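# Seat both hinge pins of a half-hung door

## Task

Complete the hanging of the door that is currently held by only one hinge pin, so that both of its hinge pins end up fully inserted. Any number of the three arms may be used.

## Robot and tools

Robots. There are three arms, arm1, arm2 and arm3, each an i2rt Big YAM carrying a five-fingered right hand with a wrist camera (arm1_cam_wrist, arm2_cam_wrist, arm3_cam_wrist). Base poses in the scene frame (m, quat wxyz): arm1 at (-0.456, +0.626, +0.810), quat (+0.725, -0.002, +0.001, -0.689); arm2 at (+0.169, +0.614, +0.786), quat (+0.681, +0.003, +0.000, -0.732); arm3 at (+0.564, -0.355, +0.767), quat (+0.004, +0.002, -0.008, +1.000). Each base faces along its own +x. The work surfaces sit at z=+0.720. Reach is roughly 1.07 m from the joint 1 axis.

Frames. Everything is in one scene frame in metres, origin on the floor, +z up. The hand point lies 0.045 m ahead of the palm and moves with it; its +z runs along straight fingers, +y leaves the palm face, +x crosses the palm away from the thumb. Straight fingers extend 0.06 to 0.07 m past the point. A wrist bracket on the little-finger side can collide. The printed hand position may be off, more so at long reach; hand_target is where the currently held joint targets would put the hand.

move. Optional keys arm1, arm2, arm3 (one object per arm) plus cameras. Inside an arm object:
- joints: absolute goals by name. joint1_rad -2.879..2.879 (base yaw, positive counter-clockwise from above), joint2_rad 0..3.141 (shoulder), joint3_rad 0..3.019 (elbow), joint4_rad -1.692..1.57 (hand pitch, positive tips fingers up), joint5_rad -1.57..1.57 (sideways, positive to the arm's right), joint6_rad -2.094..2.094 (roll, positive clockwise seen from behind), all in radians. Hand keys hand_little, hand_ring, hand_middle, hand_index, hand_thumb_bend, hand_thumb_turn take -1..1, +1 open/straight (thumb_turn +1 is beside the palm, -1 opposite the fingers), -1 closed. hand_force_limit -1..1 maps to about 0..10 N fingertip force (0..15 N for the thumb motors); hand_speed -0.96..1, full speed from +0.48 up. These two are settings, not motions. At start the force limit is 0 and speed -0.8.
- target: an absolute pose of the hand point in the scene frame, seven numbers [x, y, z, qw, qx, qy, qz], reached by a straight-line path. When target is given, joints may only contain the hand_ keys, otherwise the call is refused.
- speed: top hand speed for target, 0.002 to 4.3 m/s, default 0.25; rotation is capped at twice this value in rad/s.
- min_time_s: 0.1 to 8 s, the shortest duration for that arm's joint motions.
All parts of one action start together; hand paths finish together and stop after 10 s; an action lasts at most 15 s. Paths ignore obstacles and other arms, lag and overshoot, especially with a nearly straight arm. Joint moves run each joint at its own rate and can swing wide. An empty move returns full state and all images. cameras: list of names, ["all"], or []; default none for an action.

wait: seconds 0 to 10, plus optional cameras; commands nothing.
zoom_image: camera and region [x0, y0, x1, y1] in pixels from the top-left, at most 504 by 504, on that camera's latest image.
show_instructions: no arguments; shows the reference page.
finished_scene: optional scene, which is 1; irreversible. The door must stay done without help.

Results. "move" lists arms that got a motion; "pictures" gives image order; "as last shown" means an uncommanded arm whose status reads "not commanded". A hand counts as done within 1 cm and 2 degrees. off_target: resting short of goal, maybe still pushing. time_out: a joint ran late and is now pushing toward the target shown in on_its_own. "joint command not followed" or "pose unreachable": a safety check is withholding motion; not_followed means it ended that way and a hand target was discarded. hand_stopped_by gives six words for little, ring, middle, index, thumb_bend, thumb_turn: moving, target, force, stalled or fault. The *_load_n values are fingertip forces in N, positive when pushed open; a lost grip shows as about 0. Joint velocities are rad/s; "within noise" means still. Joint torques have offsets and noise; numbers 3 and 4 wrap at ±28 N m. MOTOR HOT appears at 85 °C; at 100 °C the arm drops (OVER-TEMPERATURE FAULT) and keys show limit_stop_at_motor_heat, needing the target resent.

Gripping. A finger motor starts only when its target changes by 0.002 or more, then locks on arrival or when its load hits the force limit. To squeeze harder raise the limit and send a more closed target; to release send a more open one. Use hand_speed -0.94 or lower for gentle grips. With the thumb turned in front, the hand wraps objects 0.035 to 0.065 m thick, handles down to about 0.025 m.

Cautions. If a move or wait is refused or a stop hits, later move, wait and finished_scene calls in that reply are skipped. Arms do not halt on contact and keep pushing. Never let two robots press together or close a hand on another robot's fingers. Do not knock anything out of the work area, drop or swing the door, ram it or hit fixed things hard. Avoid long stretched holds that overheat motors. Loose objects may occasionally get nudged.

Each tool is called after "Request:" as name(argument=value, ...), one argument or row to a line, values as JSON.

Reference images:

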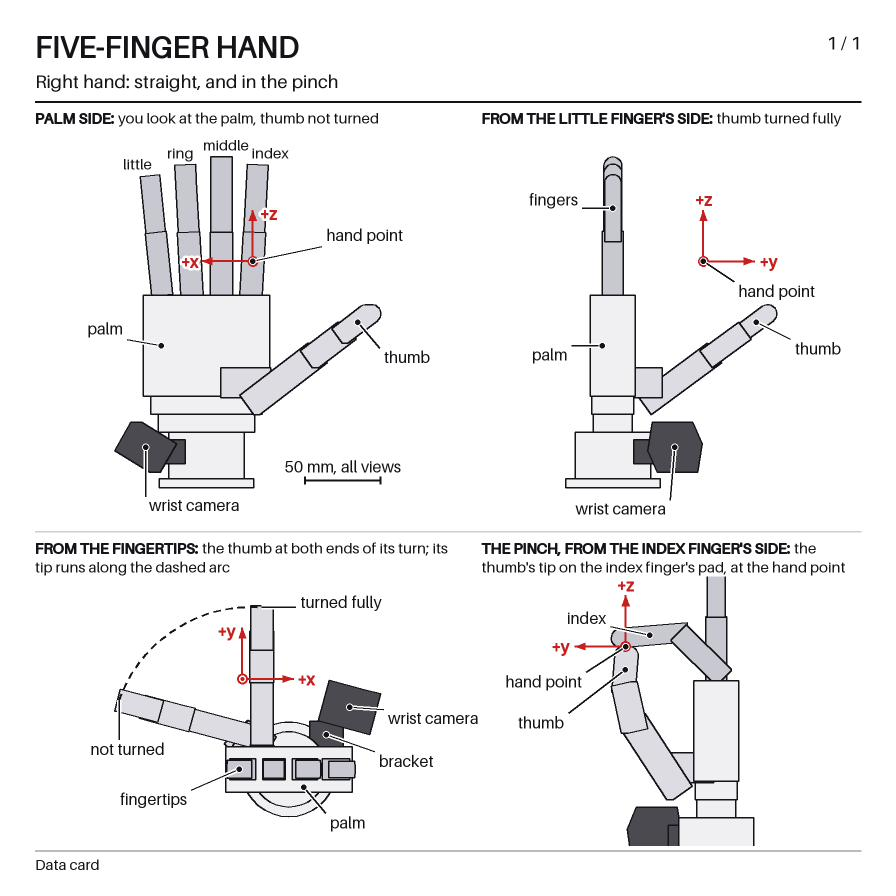

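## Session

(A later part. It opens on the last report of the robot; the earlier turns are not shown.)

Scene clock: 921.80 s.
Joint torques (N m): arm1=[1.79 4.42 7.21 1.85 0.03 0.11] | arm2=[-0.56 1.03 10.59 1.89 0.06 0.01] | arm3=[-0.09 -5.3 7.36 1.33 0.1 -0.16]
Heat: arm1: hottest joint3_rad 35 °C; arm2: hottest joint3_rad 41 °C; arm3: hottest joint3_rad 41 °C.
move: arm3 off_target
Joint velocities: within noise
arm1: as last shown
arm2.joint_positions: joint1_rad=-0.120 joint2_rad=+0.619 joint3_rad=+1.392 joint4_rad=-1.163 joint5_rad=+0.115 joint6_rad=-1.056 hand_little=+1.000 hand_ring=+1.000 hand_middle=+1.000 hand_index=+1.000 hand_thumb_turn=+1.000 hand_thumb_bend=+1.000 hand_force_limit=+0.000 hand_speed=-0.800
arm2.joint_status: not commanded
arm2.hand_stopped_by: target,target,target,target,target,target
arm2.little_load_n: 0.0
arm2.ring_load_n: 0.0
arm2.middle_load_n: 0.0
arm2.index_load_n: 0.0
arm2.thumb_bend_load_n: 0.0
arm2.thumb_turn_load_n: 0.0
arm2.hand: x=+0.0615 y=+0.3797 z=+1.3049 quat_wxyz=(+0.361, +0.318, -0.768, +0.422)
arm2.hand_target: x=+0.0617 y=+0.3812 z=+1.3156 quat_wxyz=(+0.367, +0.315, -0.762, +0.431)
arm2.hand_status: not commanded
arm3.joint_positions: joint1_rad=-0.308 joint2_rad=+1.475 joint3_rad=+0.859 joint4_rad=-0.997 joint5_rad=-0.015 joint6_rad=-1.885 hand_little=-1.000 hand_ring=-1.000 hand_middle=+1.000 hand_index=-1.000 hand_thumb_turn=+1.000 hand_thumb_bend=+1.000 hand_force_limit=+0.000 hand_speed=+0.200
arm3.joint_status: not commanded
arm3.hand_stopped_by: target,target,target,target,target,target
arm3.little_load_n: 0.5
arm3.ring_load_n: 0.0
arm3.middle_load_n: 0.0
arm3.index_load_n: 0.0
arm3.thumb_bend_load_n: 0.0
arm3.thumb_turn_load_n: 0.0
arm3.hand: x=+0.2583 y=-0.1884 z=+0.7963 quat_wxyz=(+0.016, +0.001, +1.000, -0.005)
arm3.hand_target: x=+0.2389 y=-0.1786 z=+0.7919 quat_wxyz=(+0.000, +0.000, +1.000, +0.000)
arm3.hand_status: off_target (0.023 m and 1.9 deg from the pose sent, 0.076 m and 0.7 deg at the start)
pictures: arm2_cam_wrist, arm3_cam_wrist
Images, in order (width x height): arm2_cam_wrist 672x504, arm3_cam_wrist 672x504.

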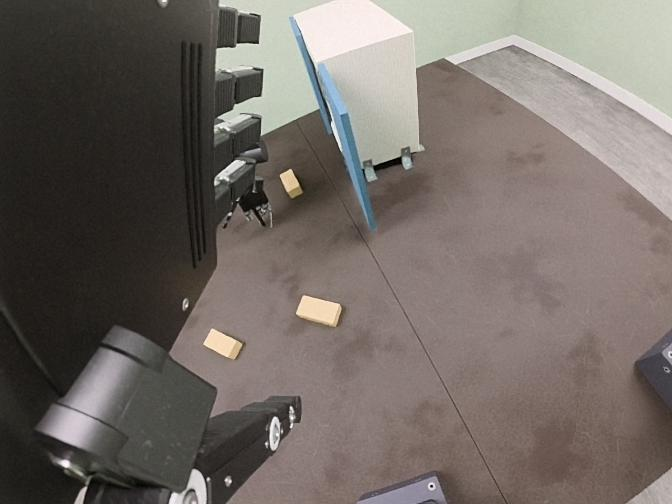

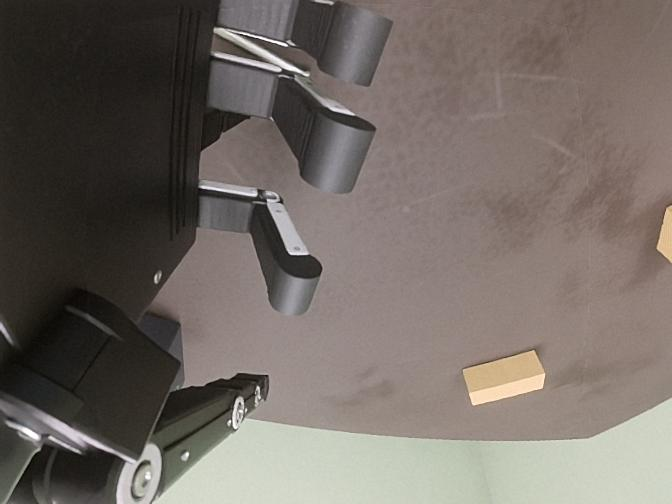

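Request:
move(
  arm3={"target": [0.205, -0.165, 0.792, 0, 0, 1, 0], "speed": 0.05},
  cameras=["arm3_cam_wrist", "arm2_cam_wrist"],
)

Request:
zoom_image(
  camera="arm2_cam_wrist",
  region=[220, 120, 400, 280],
)

Scene clock: 926.90 s.
Joint torques (N m): arm1=[1.79 4.54 7.23 1.84 0.03 0.11] | arm2=[-0.67 1.08 10.58 1.81 0.06 0.01] | arm3=[-0.03 -6.65 7.6 0.72 0.08 -0.16]
Heat: arm1: hottest joint3_rad 35 °C; arm2: hottest joint3_rad 41 °C; arm3: hottest joint3_rad 41 °C.
move: arm3 off_target
Joint velocities: within noise
arm1.joint_positions: joint1_rad=+0.540 joint2_rad=+0.643 joint3_rad=+1.569 joint4_rad=-1.489 joint5_rad=+0.222 joint6_rad=-1.308 hand_little=+1.000 hand_ring=+1.000 hand_middle=+1.000 hand_index=+1.000 hand_thumb_turn=+1.000 hand_thumb_bend=+1.000 hand_force_limit=+0.000 hand_speed=-0.800
arm1.joint_status: not commanded
arm1.hand_stopped_by: target,target,target,target,target,target
arm1.little_load_n: 0.0
arm1.ring_load_n: 0.0
arm1.middle_load_n: 0.0
arm1.index_load_n: 0.0
arm1.thumb_bend_load_n: 0.0
arm1.thumb_turn_load_n: 0.0
arm1.hand: x=-0.4302 y=+0.4273 z=+1.3542 quat_wxyz=(+0.261, +0.677, -0.549, +0.414)
arm1.hand_target: x=-0.4304 y=+0.4313 z=+1.3581 quat_wxyz=(+0.258, +0.677, -0.548, +0.418)
arm1.hand_status: not commanded
arm2: as last shown
arm3.joint_positions: joint1_rad=-0.313 joint2_rad=+1.559 joint3_rad=+0.958 joint4_rad=-0.998 joint5_rad=-0.014 joint6_rad=-1.890 hand_little=-1.000 hand_ring=-1.000 hand_middle=+1.000 hand_index=-1.000 hand_thumb_turn=+1.000 hand_thumb_bend=+1.000 hand_force_limit=+0.000 hand_speed=+0.200
arm3.joint_status: not commanded
arm3.hand_stopped_by: target,target,target,target,target,target
arm3.little_load_n: 0.0
arm3.ring_load_n: 0.0
arm3.middle_load_n: 0.0
arm3.index_load_n: 0.0
arm3.thumb_bend_load_n: 0.0
arm3.thumb_turn_load_n: 0.0
arm3.hand: x=+0.2217 y=-0.1742 z=+0.7971 quat_wxyz=(+0.009, +0.001, +1.000, -0.003)
arm3.hand_target: x=+0.2057 y=-0.1654 z=+0.7924 quat_wxyz=(+0.000, +0.000, +1.000, +0.000)
arm3.hand_status: off_target (0.020 m and 1.1 deg from the pose sent, 0.058 m and 1.9 deg at the start)
pictures: arm2_cam_wrist, arm3_cam_wrist
Images, in order (width x height): arm2_cam_wrist 672x504, arm3_cam_wrist 672x504.

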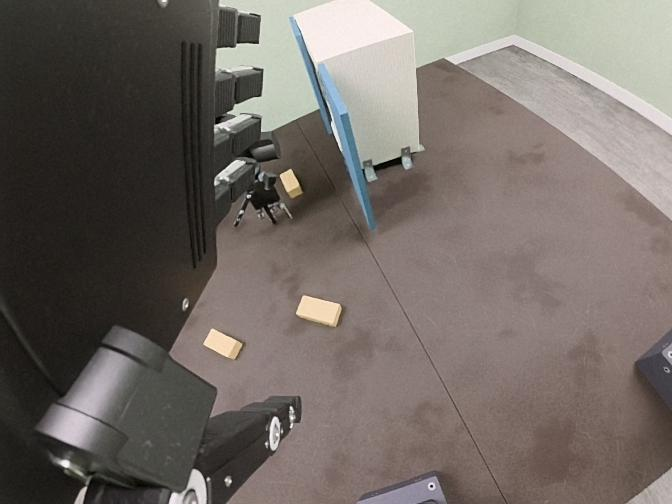

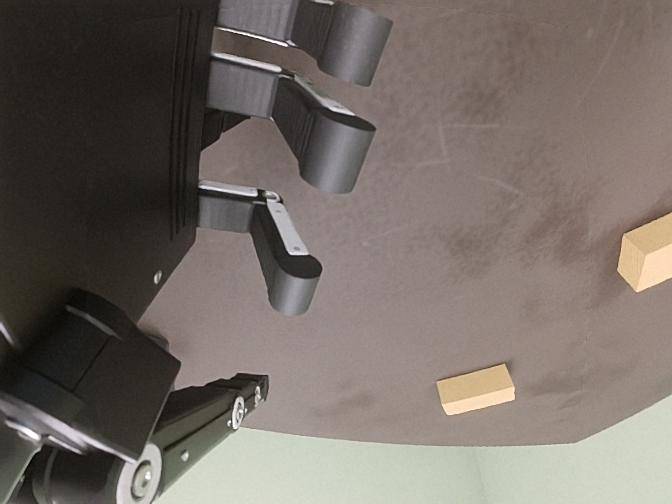

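Scaled by 2.800 from the camera's image (finer frame: 960x720).

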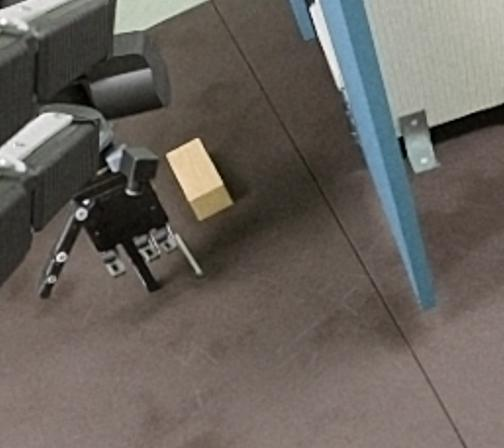

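Request:
move(
  arm3={"target": [0.225, -0.175, 0.86, 0, 0, 1, 0], "speed": 0.15},
)

Request:
move(
  arm3={"target": [0.30, -0.22, 0.92, 0, 0, 1, 0], "speed": 0.15},
  cameras=["arm3_cam_wrist", "arm2_cam_wrist"],
)

Request:
zoom_image(
  camera="arm2_cam_wrist",
  region=[220, 120, 400, 280],
)

Scene clock: 934.60 s.
Joint torques (N m): arm1=[1.73 4.48 7.21 1.83 0.03 0.11] | arm2=[-0.73 0.79 10.61 1.83 0.08 0.01] | arm3=[0.32 -9.41 8.36 -0.59 0.08 -0.11]
Heat: arm1: hottest joint3_rad 35 °C; arm2: hottest joint3_rad 41 °C; arm3: hottest joint3_rad 41 °C.
move: arm3 off_target
Joint velocities: within noise
arm1, arm2: as last shown
arm3.joint_positions: joint1_rad=-0.313 joint2_rad=+1.455 joint3_rad=+0.989 joint4_rad=-1.148 joint5_rad=-0.014 joint6_rad=-1.890 hand_little=-1.000 hand_ring=-1.000 hand_middle=+1.000 hand_index=-1.000 hand_thumb_turn=+1.000 hand_thumb_bend=+1.000 hand_force_limit=+0.000 hand_speed=+0.200
arm3.joint_status: not commanded
arm3.hand_stopped_by: target,target,target,target,target,target
arm3.little_load_n: 0.0
arm3.ring_load_n: 0.0
arm3.middle_load_n: 0.0
arm3.index_load_n: 0.0
arm3.thumb_bend_load_n: 0.0
arm3.thumb_turn_load_n: 0.0
arm3.hand: x=+0.2384 y=-0.1805 z=+0.8463 quat_wxyz=(+0.016, +0.001, +1.000, -0.005)
arm3.hand_target: x=+0.2254 y=-0.1752 z=+0.8601 quat_wxyz=(+0.000, +0.000, +1.000, +0.000)
arm3.hand_status: off_target (0.020 m and 1.9 deg from the pose sent, 0.063 m and 1.1 deg at the start)
pictures: none

Scene clock: 935.97 s.
Joint torques (N m): arm1=[1.79 4.48 7.21 1.84 0.03 0.11] | arm2=[-0.56 1.03 10.55 1.85 0.06 0.02] | arm3=[1.14 -6.24 6.37 -0.49 0.06 0]
Heat: arm1: hottest joint3_rad 35 °C; arm2: hottest joint3_rad 41 °C; arm3: hottest joint3_rad 41 °C.
move: arm3 done
Joint velocities: within noise
arm1, arm2: as last shown
arm3.joint_positions: joint1_rad=-0.266 joint2_rad=+1.174 joint3_rad=+0.939 joint4_rad=-1.341 joint5_rad=-0.014 joint6_rad=-1.846 hand_little=-1.000 hand_ring=-1.000 hand_middle=+1.000 hand_index=-1.000 hand_thumb_turn=+1.000 hand_thumb_bend=+1.000 hand_force_limit=+0.000 hand_speed=+0.200
arm3.joint_status: not commanded
arm3.hand_stopped_by: target,target,target,target,target,target
arm3.little_load_n: 0.0
arm3.ring_load_n: 0.0
arm3.middle_load_n: 0.0
arm3.index_load_n: 0.0
arm3.thumb_bend_load_n: 0.0
arm3.thumb_turn_load_n: 0.0
arm3.hand: x=+0.2982 y=-0.2166 z=+0.9189 quat_wxyz=(-0.001, -0.001, +1.000, +0.001)
arm3.hand_target: x=+0.2999 y=-0.2199 z=+0.9200 quat_wxyz=(+0.000, +0.000, +1.000, +0.000)
arm3.hand_status: done (0.004 m and 0.2 deg from the pose sent, 0.104 m and 1.9 deg at the start)
pictures: arm2_cam_wrist, arm3_cam_wrist
Images, in order (width x height): arm2_cam_wrist 672x504, arm3_cam_wrist 672x504.

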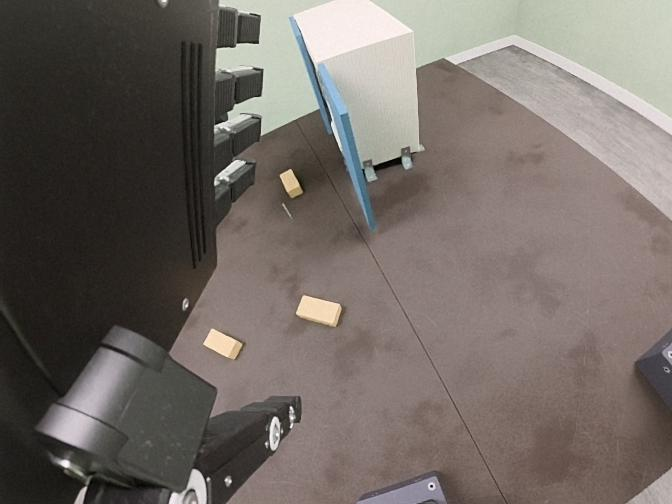

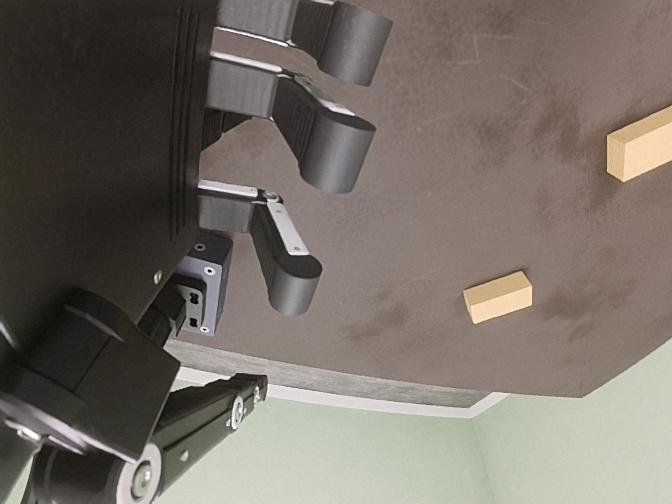

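Scaled by 2.800 from the camera's image (finer frame: 960x720).

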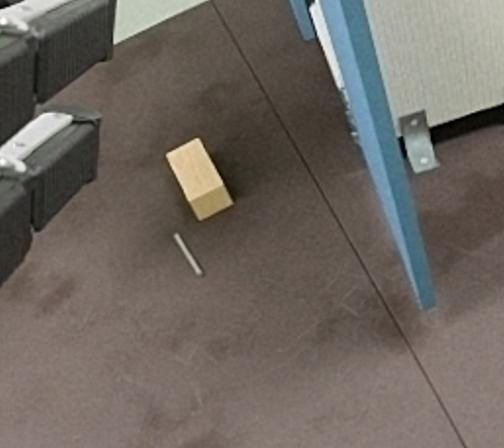

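Request:
move(
  arm2={"target": [0.12, 0.02, 1.04, 0.3611, 0.3181, -0.7682, 0.4214], "speed": 0.25},
  arm3={"target": [0.40, -0.35, 1.05, 0, 0.7071, 0.7071, 0], "speed": 0.2},
  cameras=["arm2_cam_wrist"],
)

Scene clock: 956.03 s.
Joint torques (N m): arm1=[1.79 4.48 7.21 1.84 0.03 0.11] | arm2=[0.15 -8.76 14.99 2.22 0.35 0.14] | arm3=[1.26 -1.96 9.66 -0.4 -0.03 0.03]
Heat: arm1: hottest joint3_rad 35 °C; arm2: hottest joint3_rad 42 °C; arm3: hottest joint3_rad 41 °C.
move: arm2 off_target; arm3 off_target
Joint velocities: within noise
arm1: as last shown
arm2.joint_positions: joint1_rad=+0.149 joint2_rad=+1.376 joint3_rad=+1.059 joint4_rad=-0.161 joint5_rad=+0.369 joint6_rad=-0.956 hand_little=+1.000 hand_ring=+1.000 hand_middle=+1.000 hand_index=+1.000 hand_thumb_turn=+1.000 hand_thumb_bend=+1.000 hand_force_limit=+0.000 hand_speed=-0.800
arm2.joint_status: not commanded
arm2.hand_stopped_by: target,target,target,target,target,target
arm2.little_load_n: 0.0
arm2.ring_load_n: 0.0
arm2.middle_load_n: 0.0
arm2.index_load_n: 0.0
arm2.thumb_bend_load_n: 0.0
arm2.thumb_turn_load_n: 0.0
arm2.hand: x=+0.1127 y=+0.0394 z=+1.0143 quat_wxyz=(+0.357, +0.332, -0.779, +0.395)
arm2.hand_target: x=+0.1201 y=+0.0219 z=+1.0402 quat_wxyz=(+0.361, +0.318, -0.768, +0.422)
arm2.hand_status: off_target (0.033 m and 3.6 deg from the pose sent, 0.451 m and 0.1 deg at the start)
arm3.joint_positions: joint1_rad=-0.198 joint2_rad=+0.864 joint3_rad=+1.059 joint4_rad=-1.686 joint5_rad=-0.022 joint6_rad=-0.211 hand_little=-1.000 hand_ring=-1.000 hand_middle=+1.000 hand_index=-1.000 hand_thumb_turn=+1.000 hand_thumb_bend=+1.000 hand_force_limit=+0.000 hand_speed=+0.200
arm3.joint_status: not commanded
arm3.hand_stopped_by: target,target,target,target,target,target
arm3.little_load_n: 0.0
arm3.ring_load_n: 0.5
arm3.middle_load_n: 0.0
arm3.index_load_n: 0.0
arm3.thumb_bend_load_n: 0.0
arm3.thumb_turn_load_n: 0.0
arm3.hand: x=+0.4059 y=-0.3484 z=+1.0327 quat_wxyz=(-0.035, +0.704, +0.709, -0.027)
arm3.hand_target: x=+0.3997 y=-0.3499 z=+1.0481 quat_wxyz=(-0.050, +0.704, +0.708, -0.039)
arm3.hand_status: off_target (0.018 m and 5.0 deg from the pose sent, 0.213 m and 90.1 deg at the start; a joint's target at an end of its range on 42 of 144 steps)
Images, in order (width x height): arm2_cam_wrist 672x504.

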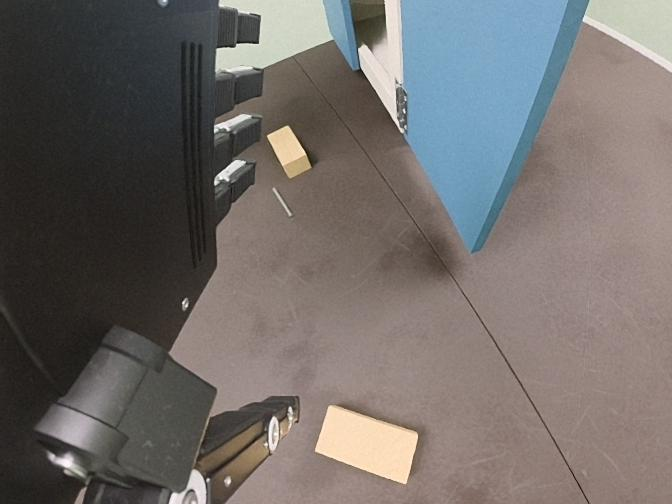

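Request:
move(
  arm3={"joints": {"joint1_rad": 0.5}, "min_time_s": 2},
  arm2={"target": [0.1477, -0.2375, 0.86, 0.3799, -0.38, -0.5964, 0.5964], "speed": 0.2, "joints": {"hand_thumb_turn": -1, "hand_thumb_bend": 0.2, "hand_index": 0.3, "hand_middle": 0.3, "hand_speed": -0.3}},
  cameras=["arm2_cam_wrist"],
)

Scene clock: 985.87 s.
Joint torques (N m): arm1=[1.73 4.48 7.21 1.85 0.04 0.11] | arm2=[0.09 -17.73 12.98 0.8 0.21 0.14] | arm3=[1.08 -2.14 9.69 -0.42 0.01 0.01]
Heat: arm1: hottest joint3_rad 35 °C; arm2: hottest joint3_rad 46 °C; arm3: hottest joint3_rad 42 °C.
move: arm2 off_target; arm3 done
Joint velocities: within noise
arm1: as last shown
arm2.joint_positions: joint1_rad=+0.252 joint2_rad=+2.399 joint3_rad=+1.838 joint4_rad=+0.572 joint5_rad=+1.320 joint6_rad=-0.036 hand_little=+1.000 hand_ring=+1.000 hand_middle=+0.300 hand_index=+0.300 hand_thumb_turn=-1.000 hand_thumb_bend=+0.200 hand_force_limit=+0.000 hand_speed=-0.300
arm2.joint_status: all done
arm2.hand_stopped_by: target,target,target,target,target,target
arm2.little_load_n: 0.0
arm2.ring_load_n: 0.0
arm2.middle_load_n: 0.0
arm2.index_load_n: 0.0
arm2.thumb_bend_load_n: 0.0
arm2.thumb_turn_load_n: 0.5
arm2.hand: x=+0.1378 y=-0.2267 z=+0.8557 quat_wxyz=(+0.389, -0.374, -0.601, +0.589)
arm2.hand_target: x=+0.1478 y=-0.2366 z=+0.8601 quat_wxyz=(+0.380, -0.380, -0.596, +0.597)
arm2.hand_status: off_target (0.015 m and 1.7 deg from the pose sent, 0.319 m and 89.6 deg at the start)
arm3.joint_positions: joint1_rad=+0.494 joint2_rad=+0.864 joint3_rad=+1.059 joint4_rad=-1.687 joint5_rad=-0.023 joint6_rad=-0.210 hand_little=-1.000 hand_ring=-1.000 hand_middle=+1.000 hand_index=-1.000 hand_thumb_turn=+1.000 hand_thumb_bend=+1.000 hand_force_limit=+0.000 hand_speed=+0.200
arm3.joint_status: all done
arm3.hand_stopped_by: target,target,target,target,target,target
arm3.little_load_n: 0.0
arm3.ring_load_n: 0.0
arm3.middle_load_n: 0.0
arm3.index_load_n: 0.0
arm3.thumb_bend_load_n: 0.0
arm3.thumb_turn_load_n: 0.0
arm3.hand: x=+0.4355 y=-0.4529 z=+1.0309 quat_wxyz=(-0.020, +0.422, +0.906, -0.032)
arm3.hand_target: x=+0.4311 y=-0.4576 z=+1.0462 quat_wxyz=(-0.031, +0.423, +0.904, -0.048)
arm3.hand_status: not commanded
Images, in order (width x height): arm2_cam_wrist 672x504.

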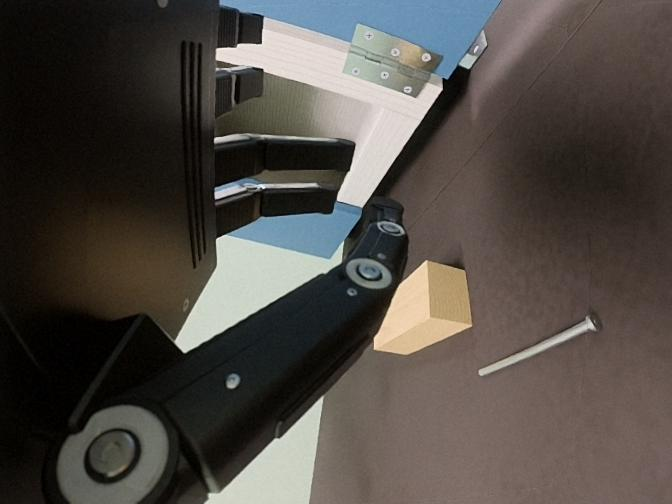

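Request:
move(
  arm2={"target": [0.190, -0.240, 0.80, 0.3799, -0.38, -0.5964, 0.5964], "speed": 0.12},
  cameras=["arm2_cam_wrist"],
)

Scene clock: 1000.00 s.
Joint torques (N m): arm1=[1.79 4.48 7.21 1.85 0.03 0.11] | arm2=[-0.44 -17.96 12.51 1.66 0.24 0.09] | arm3=[0.97 -2.14 9.69 -0.39 0 0.01]
Heat: arm1: hottest joint3_rad 35 °C; arm2: hottest joint3_rad 47 °C; arm3: hottest joint3_rad 43 °C.
move: arm2 off_target
Joint velocities: within noise
arm1, arm3: as last shown
arm2.joint_positions: joint1_rad=+0.314 joint2_rad=+2.525 joint3_rad=+1.913 joint4_rad=+0.594 joint5_rad=+1.373 joint6_rad=-0.024 hand_little=+1.000 hand_ring=+1.000 hand_middle=+0.300 hand_index=+0.300 hand_thumb_turn=-1.000 hand_thumb_bend=+0.200 hand_force_limit=+0.000 hand_speed=-0.300
arm2.joint_status: not commanded
arm2.hand_stopped_by: target,target,target,target,target,target
arm2.little_load_n: 0.0
arm2.ring_load_n: 0.0
arm2.middle_load_n: 0.0
arm2.index_load_n: 0.0
arm2.thumb_bend_load_n: 0.0
arm2.thumb_turn_load_n: 0.0
arm2.hand: x=+0.1866 y=-0.2295 z=+0.7934 quat_wxyz=(+0.390, -0.368, -0.608, +0.586)
arm2.hand_target: x=+0.1900 y=-0.2393 z=+0.8002 quat_wxyz=(+0.379, -0.380, -0.597, +0.596)
arm2.hand_status: off_target (0.013 m and 2.6 deg from the pose sent, 0.078 m and 1.7 deg at the start)
arm3.little_load_n: 0.5
Images, in order (width x height): arm2_cam_wrist 672x504.

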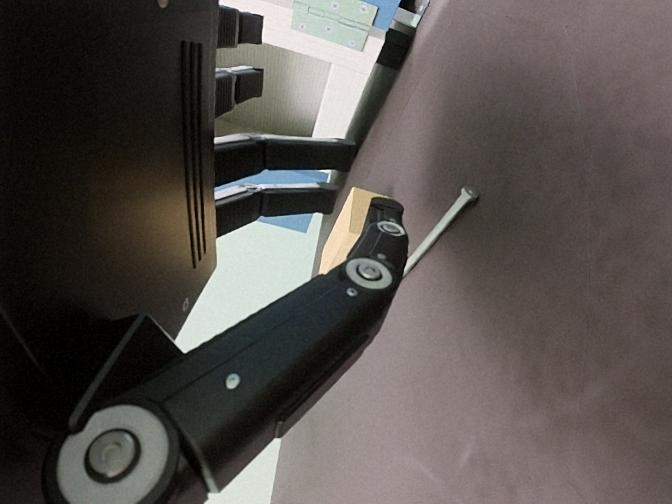

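Request:
move(
  arm2={"target": [0.172, -0.253, 0.760, 0.4106, -0.4107, -0.5757, 0.5757], "speed": 0.1},
  cameras=["arm2_cam_wrist"],
)

Scene clock: 1018.73 s.
Joint torques (N m): arm1=[1.79 4.54 7.21 1.83 0.04 0.11] | arm2=[-1.32 -18.67 12.57 0.73 0.21 -0.09] | arm3=[1.08 -2.2 9.69 -0.39 0 0.01]
Heat: arm1: hottest joint3_rad 35 °C; arm2: hottest joint3_rad 46 °C; arm3: hottest joint3_rad 44 °C.
move: arm2 off_target
Joint velocities: within noise
arm1, arm3: as last shown
arm2.joint_positions: joint1_rad=+0.308 joint2_rad=+2.673 joint3_rad=+2.107 joint4_rad=+0.592 joint5_rad=+1.459 joint6_rad=-0.024 hand_little=+1.000 hand_ring=+1.000 hand_middle=+0.300 hand_index=+0.300 hand_thumb_turn=-1.000 hand_thumb_bend=+0.200 hand_force_limit=+0.000 hand_speed=-0.300
arm2.joint_status: not commanded
arm2.hand_stopped_by: target,target,target,target,target,target
arm2.little_load_n: 0.0
arm2.ring_load_n: 0.0
arm2.middle_load_n: 0.0
arm2.index_load_n: 0.0
arm2.thumb_bend_load_n: 0.0
arm2.thumb_turn_load_n: 0.0
arm2.hand: x=+0.1805 y=-0.2467 z=+0.7605 quat_wxyz=(+0.406, -0.406, -0.580, +0.578)
arm2.hand_target: x=+0.1719 y=-0.2524 z=+0.7600 quat_wxyz=(+0.410, -0.411, -0.576, +0.576)
arm2.hand_status: off_target (0.011 m and 0.9 deg from the pose sent, 0.043 m and 6.7 deg at the start)
arm3.little_load_n: 0.0
Images, in order (width x height): arm2_cam_wrist 672x504.

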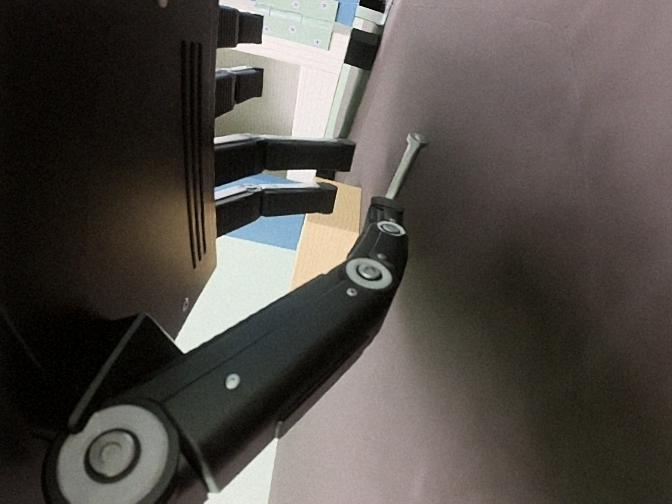

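Request:
move(
  cameras=["arm2_cam_wrist","arm3_cam_wrist"],
)

Scene clock: 1036.40 s.
Joint torques (N m): arm1=[1.79 4.54 7.21 1.85 0.03 0.11] | arm2=[-1.38 -18.67 12.71 0.76 0.19 -0.08] | arm3=[1.08 -2.14 9.68 -0.42 0 0.01]
Heat: arm1: hottest joint3_rad 35 °C; arm2: hottest joint3_rad 48 °C; arm3: hottest joint3_rad 44 °C.
Joint velocities: within noise
arm1.joint_positions: joint1_rad=+0.540 joint2_rad=+0.643 joint3_rad=+1.569 joint4_rad=-1.489 joint5_rad=+0.222 joint6_rad=-1.308 hand_little=+1.000 hand_ring=+1.000 hand_middle=+1.000 hand_index=+1.000 hand_thumb_turn=+1.000 hand_thumb_bend=+1.000 hand_force_limit=+0.000 hand_speed=-0.800
arm1.joint_status: not commanded
arm1.hand_stopped_by: target,target,target,target,target,target
arm1.little_load_n: 0.0
arm1.ring_load_n: 0.0
arm1.middle_load_n: 0.0
arm1.index_load_n: 0.0
arm1.thumb_bend_load_n: 0.0
arm1.thumb_turn_load_n: -0.5
arm1.hand: x=-0.4302 y=+0.4273 z=+1.3542 quat_wxyz=(+0.261, +0.677, -0.549, +0.414) (m; scene frame)
arm1.hand_target: x=-0.4304 y=+0.4313 z=+1.3581 quat_wxyz=(+0.258, +0.677, -0.548, +0.418) (m; scene frame)
arm1.hand_status: not commanded
arm2.joint_positions: joint1_rad=+0.307 joint2_rad=+2.673 joint3_rad=+2.107 joint4_rad=+0.592 joint5_rad=+1.459 joint6_rad=-0.024 hand_little=+1.000 hand_ring=+1.000 hand_middle=+0.300 hand_index=+0.300 hand_thumb_turn=-1.000 hand_thumb_bend=+0.200 hand_force_limit=+0.000 hand_speed=-0.300
arm2.joint_status: not commanded
arm2.hand_stopped_by: target,target,target,target,target,target
arm2.little_load_n: 0.0
arm2.ring_load_n: 0.0
arm2.middle_load_n: 0.0
arm2.index_load_n: 0.0
arm2.thumb_bend_load_n: 0.0
arm2.thumb_turn_load_n: 0.0
arm2.hand: x=+0.1802 y=-0.2467 z=+0.7605 quat_wxyz=(+0.406, -0.407, -0.580, +0.578) (m; scene frame)
arm2.hand_target: x=+0.1720 y=-0.2524 z=+0.7600 quat_wxyz=(+0.410, -0.411, -0.576, +0.576) (m; scene frame)
arm2.hand_status: done (0.010 m and 0.9 deg from the pose sent, 0.043 m and 6.7 deg at the start)
arm3.joint_positions: joint1_rad=+0.494 joint2_rad=+0.864 joint3_rad=+1.059 joint4_rad=-1.687 joint5_rad=-0.023 joint6_rad=-0.210 hand_little=-1.000 hand_ring=-1.000 hand_middle=+1.000 hand_index=-1.000 hand_thumb_turn=+1.000 hand_thumb_bend=+1.000 hand_force_limit=+0.000 hand_speed=+0.200
arm3.joint_status: not commanded
arm3.hand_stopped_by: target,target,target,target,target,target
arm3.little_load_n: 0.0
arm3.ring_load_n: 0.0
arm3.middle_load_n: 0.0
arm3.index_load_n: 0.0
arm3.thumb_bend_load_n: 0.0
arm3.thumb_turn_load_n: 0.0
arm3.hand: x=+0.4355 y=-0.4529 z=+1.0309 quat_wxyz=(-0.020, +0.422, +0.906, -0.032) (m; scene frame)
arm3.hand_target: x=+0.4311 y=-0.4576 z=+1.0462 quat_wxyz=(-0.031, +0.423, +0.904, -0.048) (m; scene frame)
arm3.hand_status: not commanded
pictures: arm2_cam_wrist, arm3_cam_wrist
Images, in order (width x height): arm2_cam_wrist 672x504, arm3_cam_wrist 672x504.

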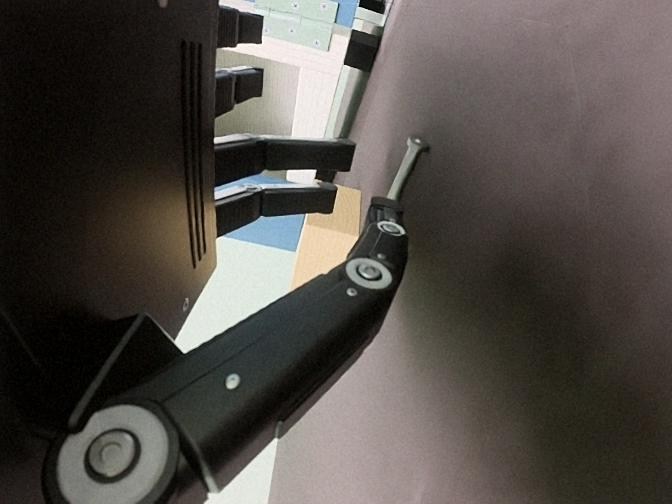

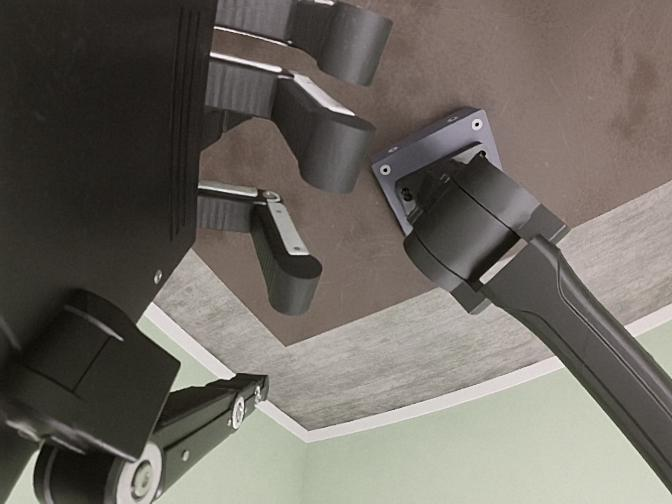

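Request:
zoom_image(
  camera="arm2_cam_wrist",
  region=[340, 110, 460, 230],
)

Scaled by 4.200 from the camera's image (finer frame: 960x720).

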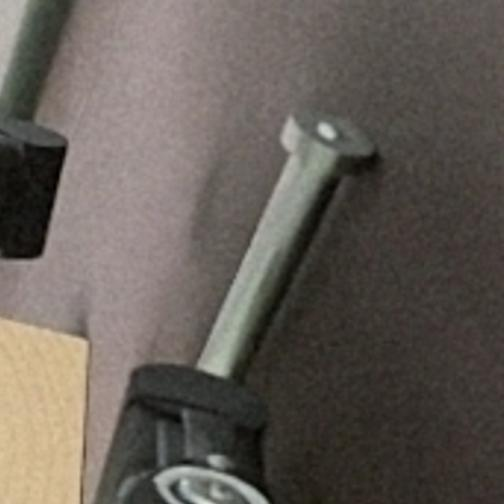

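Request:
move(
  arm2={"target": [0.172, -0.2524, 0.748, 0.410, -0.411, -0.576, 0.576], "speed": 0.05},
  cameras=["arm2_cam_wrist"],
)

Request:
zoom_image(
  camera="arm2_cam_wrist",
  region=[340, 110, 460, 230],
)

Scene clock: 1063.43 s.
Joint torques (N m): arm1=[1.79 4.48 7.21 1.84 0.04 0.11] | arm2=[-1.2 -18.02 12.62 0.99 0.18 0] | arm3=[1.03 -2.08 9.68 -0.42 0 0.01]
Heat: arm1: hottest joint3_rad 35 °C; arm2: hottest joint3_rad 49 °C; arm3: hottest joint3_rad 45 °C.
move: arm2 off_target
Joint velocities: within noise
arm1, arm3: as last shown
arm1.little_load_n: 0.5
arm1.thumb_turn_load_n: 0.0
arm2.joint_positions: joint1_rad=+0.307 joint2_rad=+2.682 joint3_rad=+2.112 joint4_rad=+0.592 joint5_rad=+1.459 joint6_rad=-0.024 hand_little=+1.000 hand_ring=+1.000 hand_middle=+0.300 hand_index=+0.300 hand_thumb_turn=-1.000 hand_thumb_bend=+0.200 hand_force_limit=+0.000 hand_speed=-0.300
arm2.joint_status: not commanded
arm2.hand_stopped_by: target,target,target,target,target,target
arm2.little_load_n: 0.0
arm2.ring_load_n: 0.0
arm2.middle_load_n: 0.0
arm2.index_load_n: 0.0
arm2.thumb_bend_load_n: -0.5
arm2.thumb_turn_load_n: 0.0
arm2.hand: x=+0.1802 y=-0.2466 z=+0.7552 quat_wxyz=(+0.407, -0.405, -0.581, +0.577)
arm2.hand_target: x=+0.1720 y=-0.2517 z=+0.7481 quat_wxyz=(+0.409, -0.411, -0.576, +0.576)
arm2.hand_status: off_target (0.012 m and 0.9 deg from the pose sent, 0.016 m and 0.8 deg at the start)
Images, in order (width x height): arm2_cam_wrist 672x504.

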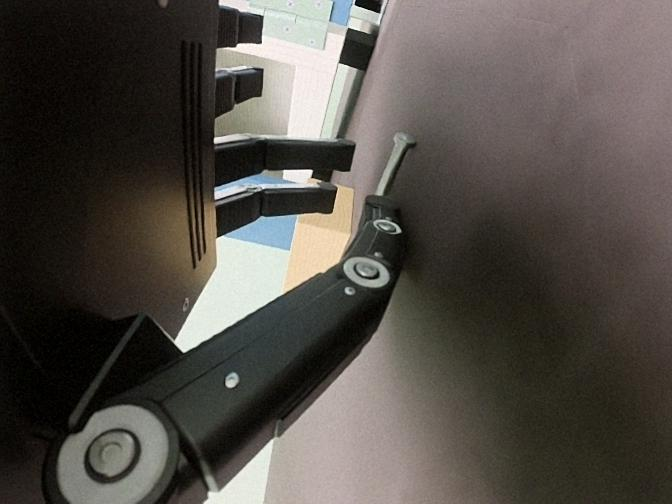

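Scaled by 4.200 from the camera's image (finer frame: 960x720).

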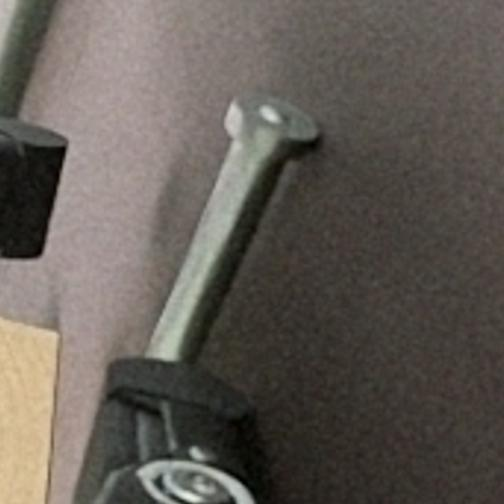

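Request:
move(
  arm3={"joints": {"joint1_rad": -0.145, "joint6_rad": 2.05}, "min_time_s": 3},
  cameras=["arm2_cam_wrist", "arm3_cam_wrist"],
)

Scene clock: 1112.87 s.
Joint torques (N m): arm1=[1.79 4.54 7.21 1.84 0.03 0.11] | arm2=[-1.2 -18.14 12.63 0.96 0.17 -0.01] | arm3=[0.15 -2.02 9.73 -0.34 -0.03 0.02]
Heat: arm1: hottest joint3_rad 35 °C; arm2: hottest joint3_rad 50 °C; arm3: hottest joint3_rad 45 °C.
move: arm3 done
Joint velocities: within noise
arm1, arm2: as last shown
arm1.little_load_n: 0.0
arm2.little_load_n: -0.5
arm3.joint_positions: joint1_rad=-0.139 joint2_rad=+0.864 joint3_rad=+1.059 joint4_rad=-1.687 joint5_rad=-0.023 joint6_rad=+2.041 hand_little=-1.000 hand_ring=-1.000 hand_middle=+1.000 hand_index=-1.000 hand_thumb_turn=+1.000 hand_thumb_bend=+1.000 hand_force_limit=+0.000 hand_speed=+0.200
arm3.joint_status: all done
arm3.hand_stopped_by: target,target,target,target,target,target
arm3.little_load_n: 0.0
arm3.ring_load_n: 0.0
arm3.middle_load_n: 0.0
arm3.index_load_n: 0.0
arm3.thumb_bend_load_n: 0.0
arm3.thumb_turn_load_n: 0.0
arm3.hand: x=+0.2840 y=-0.3629 z=+1.0431 quat_wxyz=(+0.011, +0.952, -0.302, -0.042)
arm3.hand_target: x=+0.2784 y=-0.3603 z=+1.0633 quat_wxyz=(+0.014, +0.949, -0.309, -0.061)
arm3.hand_status: not commanded
Images, in order (width x height): arm2_cam_wrist 672x504, arm3_cam_wrist 672x504.

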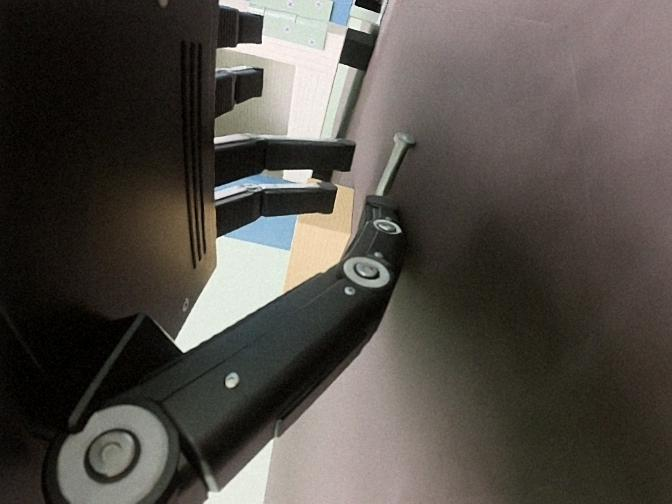

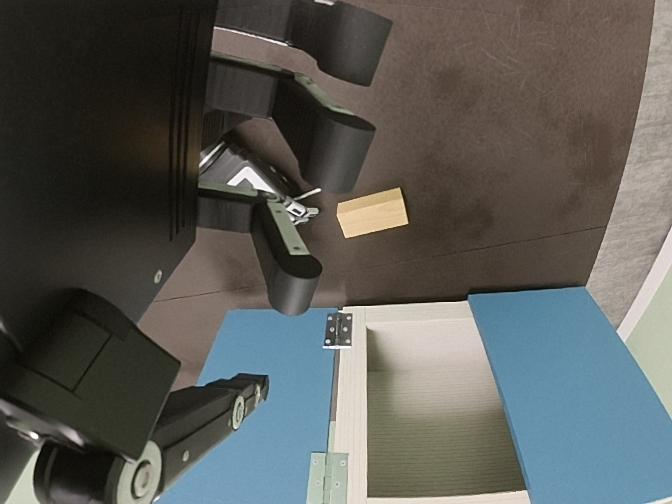

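Request:
zoom_image(
  camera="arm3_cam_wrist",
  region=[190, 110, 430, 290],
)

Scaled by 2.100 from the camera's image (finer frame: 960x720).

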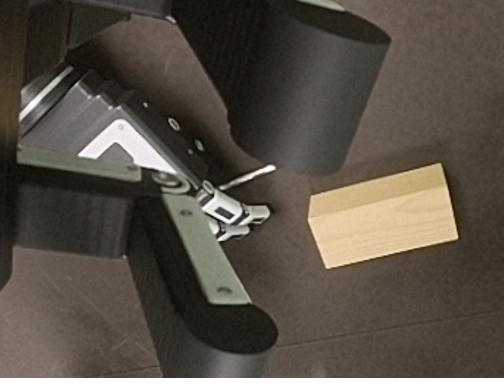

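Request:
zoom_image(
  camera="arm3_cam_wrist",
  region=[290, 290, 390, 390],
)

Request:
zoom_image(
  camera="arm3_cam_wrist",
  region=[260, 160, 350, 240],
)

Scaled by 5.040 from the camera's image (finer frame: 960x720).

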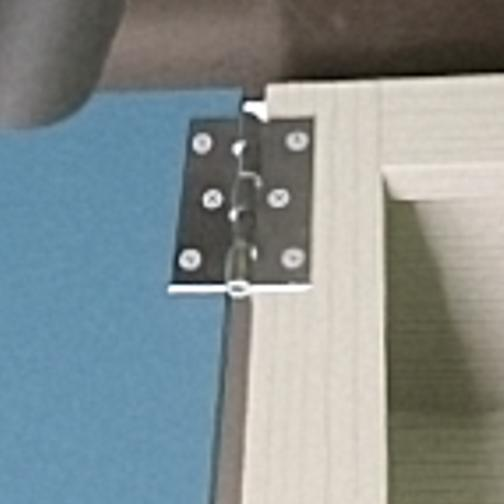

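Scaled by 5.600 from the camera's image (finer frame: 960x720).

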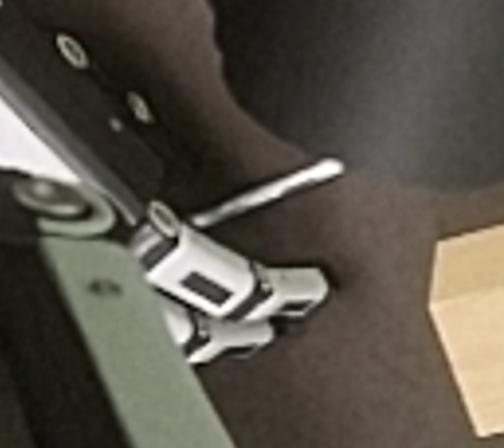

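Request:
move(
  arm2={"target": [0.155, -0.259, 0.766, 0.4106, -0.4107, -0.5757, 0.5757], "speed": 0.05},
  cameras=["arm2_cam_wrist", "arm3_cam_wrist"],
)

Request:
zoom_image(
  camera="arm2_cam_wrist",
  region=[340, 110, 460, 230],
)

Request:
zoom_image(
  camera="arm3_cam_wrist",
  region=[260, 160, 350, 240],
)

Scene clock: 1166.87 s.
Joint torques (N m): arm1=[1.79 4.48 7.23 1.84 0.04 0.11] | arm2=[-0.91 -19.78 12.67 0.69 -0.07 -0.09] | arm3=[0.09 -2.08 9.7 -0.31 -0.04 0.01]
Heat: arm1: hottest joint3_rad 35 °C; arm2: hottest joint3_rad 50 °C; arm3: hottest joint3_rad 46 °C.
move: arm2 off_target
Joint velocities: within noise
arm1, arm3: as last shown
arm1.ring_load_n: -0.5
arm2.joint_positions: joint1_rad=+0.283 joint2_rad=+2.682 joint3_rad=+2.116 joint4_rad=+0.580 joint5_rad=+1.444 joint6_rad=-0.024 hand_little=+1.000 hand_ring=+1.000 hand_middle=+0.300 hand_index=+0.300 hand_thumb_turn=-1.000 hand_thumb_bend=+0.200 hand_force_limit=+0.000 hand_speed=-0.300
arm2.joint_status: not commanded
arm2.hand_stopped_by: target,target,target,target,target,target
arm2.little_load_n: 0.0
arm2.ring_load_n: 0.0
arm2.middle_load_n: -0.5
arm2.index_load_n: 0.0
arm2.thumb_bend_load_n: -0.5
arm2.thumb_turn_load_n: 0.0
arm2.hand: x=+0.1610 y=-0.2497 z=+0.7555 quat_wxyz=(+0.412, -0.406, -0.581, +0.573)
arm2.hand_target: x=+0.1549 y=-0.2583 z=+0.7662 quat_wxyz=(+0.410, -0.411, -0.576, +0.576)
arm2.hand_status: off_target (0.015 m and 0.8 deg from the pose sent, 0.030 m and 0.9 deg at the start)
Images, in order (width x height): arm2_cam_wrist 672x504, arm3_cam_wrist 672x504.

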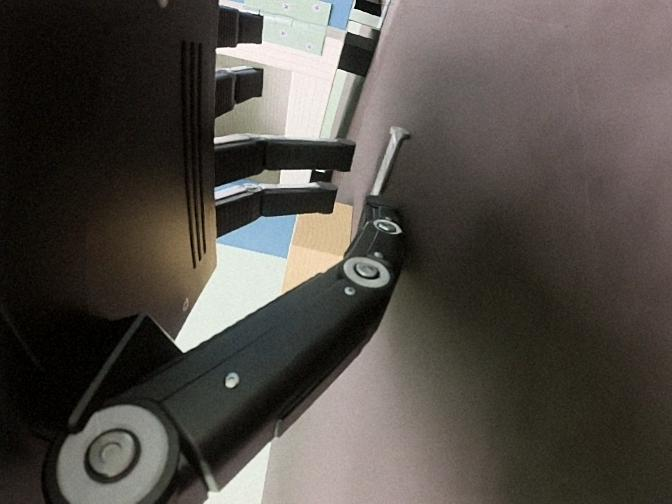

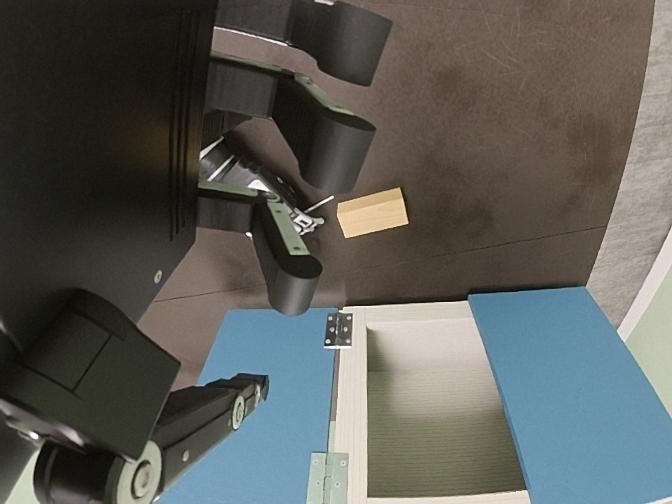

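Scaled by 4.200 from the camera's image (finer frame: 960x720).

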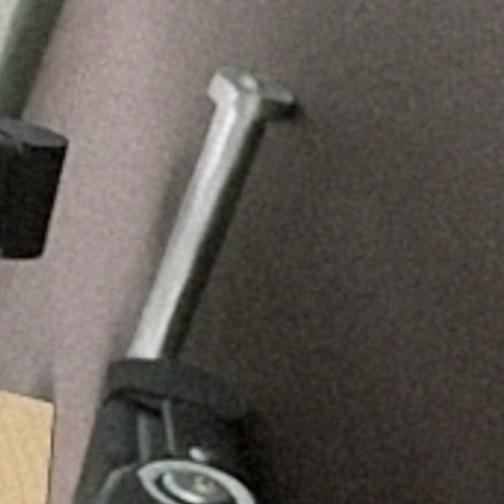

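Scaled by 5.600 from the camera's image (finer frame: 960x720).

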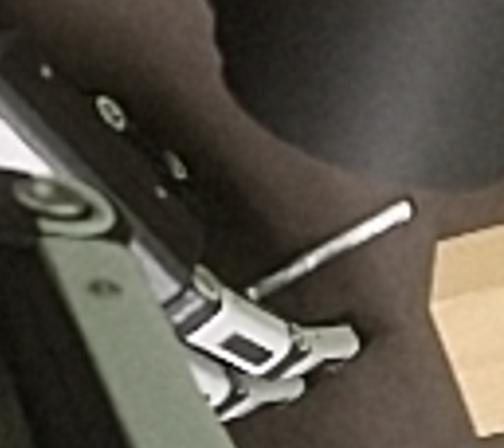

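Request:
move(
  arm2={"joints": {"hand_speed": -0.85, "hand_force_limit": -0.3, "hand_index": -0.6, "hand_middle": -0.6}},
  cameras=["arm2_cam_wrist", "arm3_cam_wrist"],
)

Request:
zoom_image(
  camera="arm2_cam_wrist",
  region=[340, 110, 460, 230],
)

Request:
zoom_image(
  camera="arm3_cam_wrist",
  region=[260, 160, 350, 240],
)

Scene clock: 1189.80 s.
Joint torques (N m): arm1=[1.79 4.48 7.23 1.84 0.03 0.11] | arm2=[-0.97 -19.9 12.36 0.68 -0.06 -0.08] | arm3=[0.09 -2.02 9.76 -0.32 -0.03 0.01]
Heat: arm1: hottest joint3_rad 35 °C; arm2: hottest joint3_rad 48 °C; arm3: hottest joint3_rad 46 °C.
move: arm2 off_target
Joint velocities: within noise
arm1, arm3: as last shown
arm1.ring_load_n: 0.0
arm1.middle_load_n: 0.5
arm2.joint_positions: joint1_rad=+0.282 joint2_rad=+2.682 joint3_rad=+2.120 joint4_rad=+0.580 joint5_rad=+1.444 joint6_rad=-0.024 hand_little=+1.000 hand_ring=+1.000 hand_middle=-0.253 hand_index=-0.282 hand_thumb_turn=-1.000 hand_thumb_bend=+0.200 hand_force_limit=-0.300 hand_speed=-0.850
arm2.joint_status: hand_middle off_target (ended at -0.253, target -0.600); hand_index off_target (ended at -0.282, target -0.600); the others done
arm2.hand_stopped_by: target,target,force,force,target,target
arm2.little_load_n: 0.0
arm2.ring_load_n: -0.5
arm2.middle_load_n: 4.0
arm2.index_load_n: 4.0
arm2.thumb_bend_load_n: 0.5
arm2.thumb_turn_load_n: 0.0
arm2.hand: x=+0.1599 y=-0.2506 z=+0.7572 quat_wxyz=(+0.411, -0.407, -0.579, +0.574)
arm2.hand_target: x=+0.1549 y=-0.2583 z=+0.7663 quat_wxyz=(+0.410, -0.411, -0.576, +0.576)
arm2.hand_status: not commanded
Images, in order (width x height): arm2_cam_wrist 672x504, arm3_cam_wrist 672x504.

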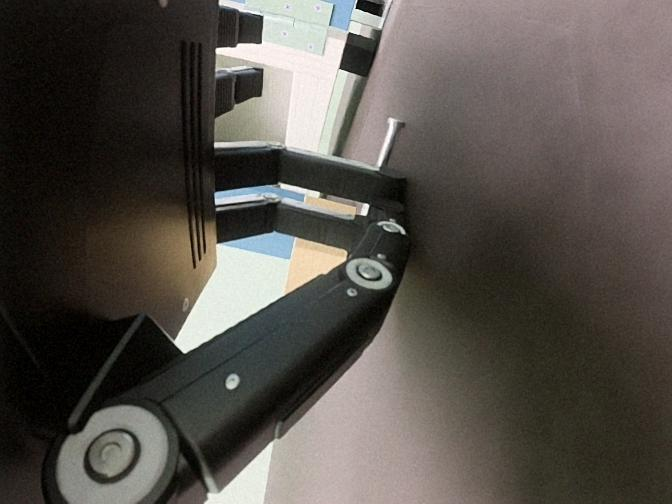

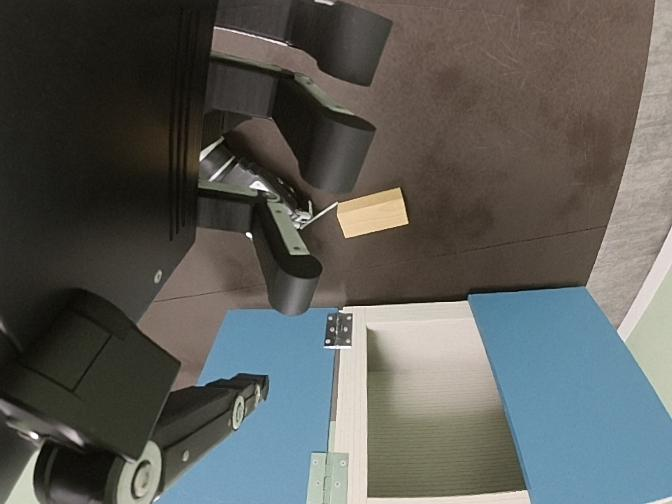

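Scaled by 4.200 from the camera's image (finer frame: 960x720).

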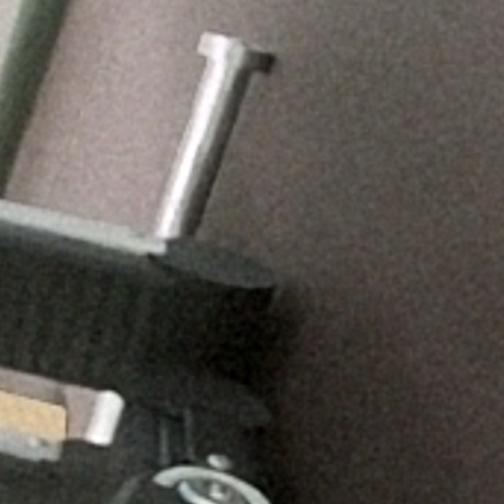

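Scaled by 5.600 from the camera's image (finer frame: 960x720).

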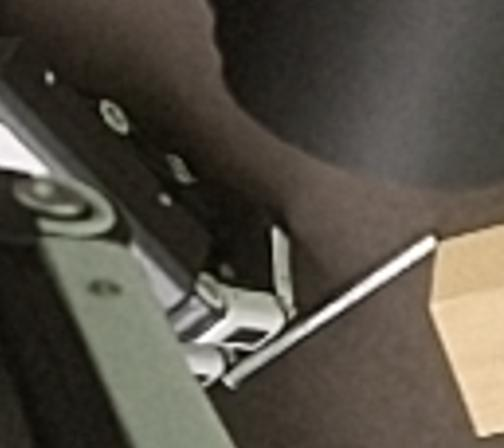

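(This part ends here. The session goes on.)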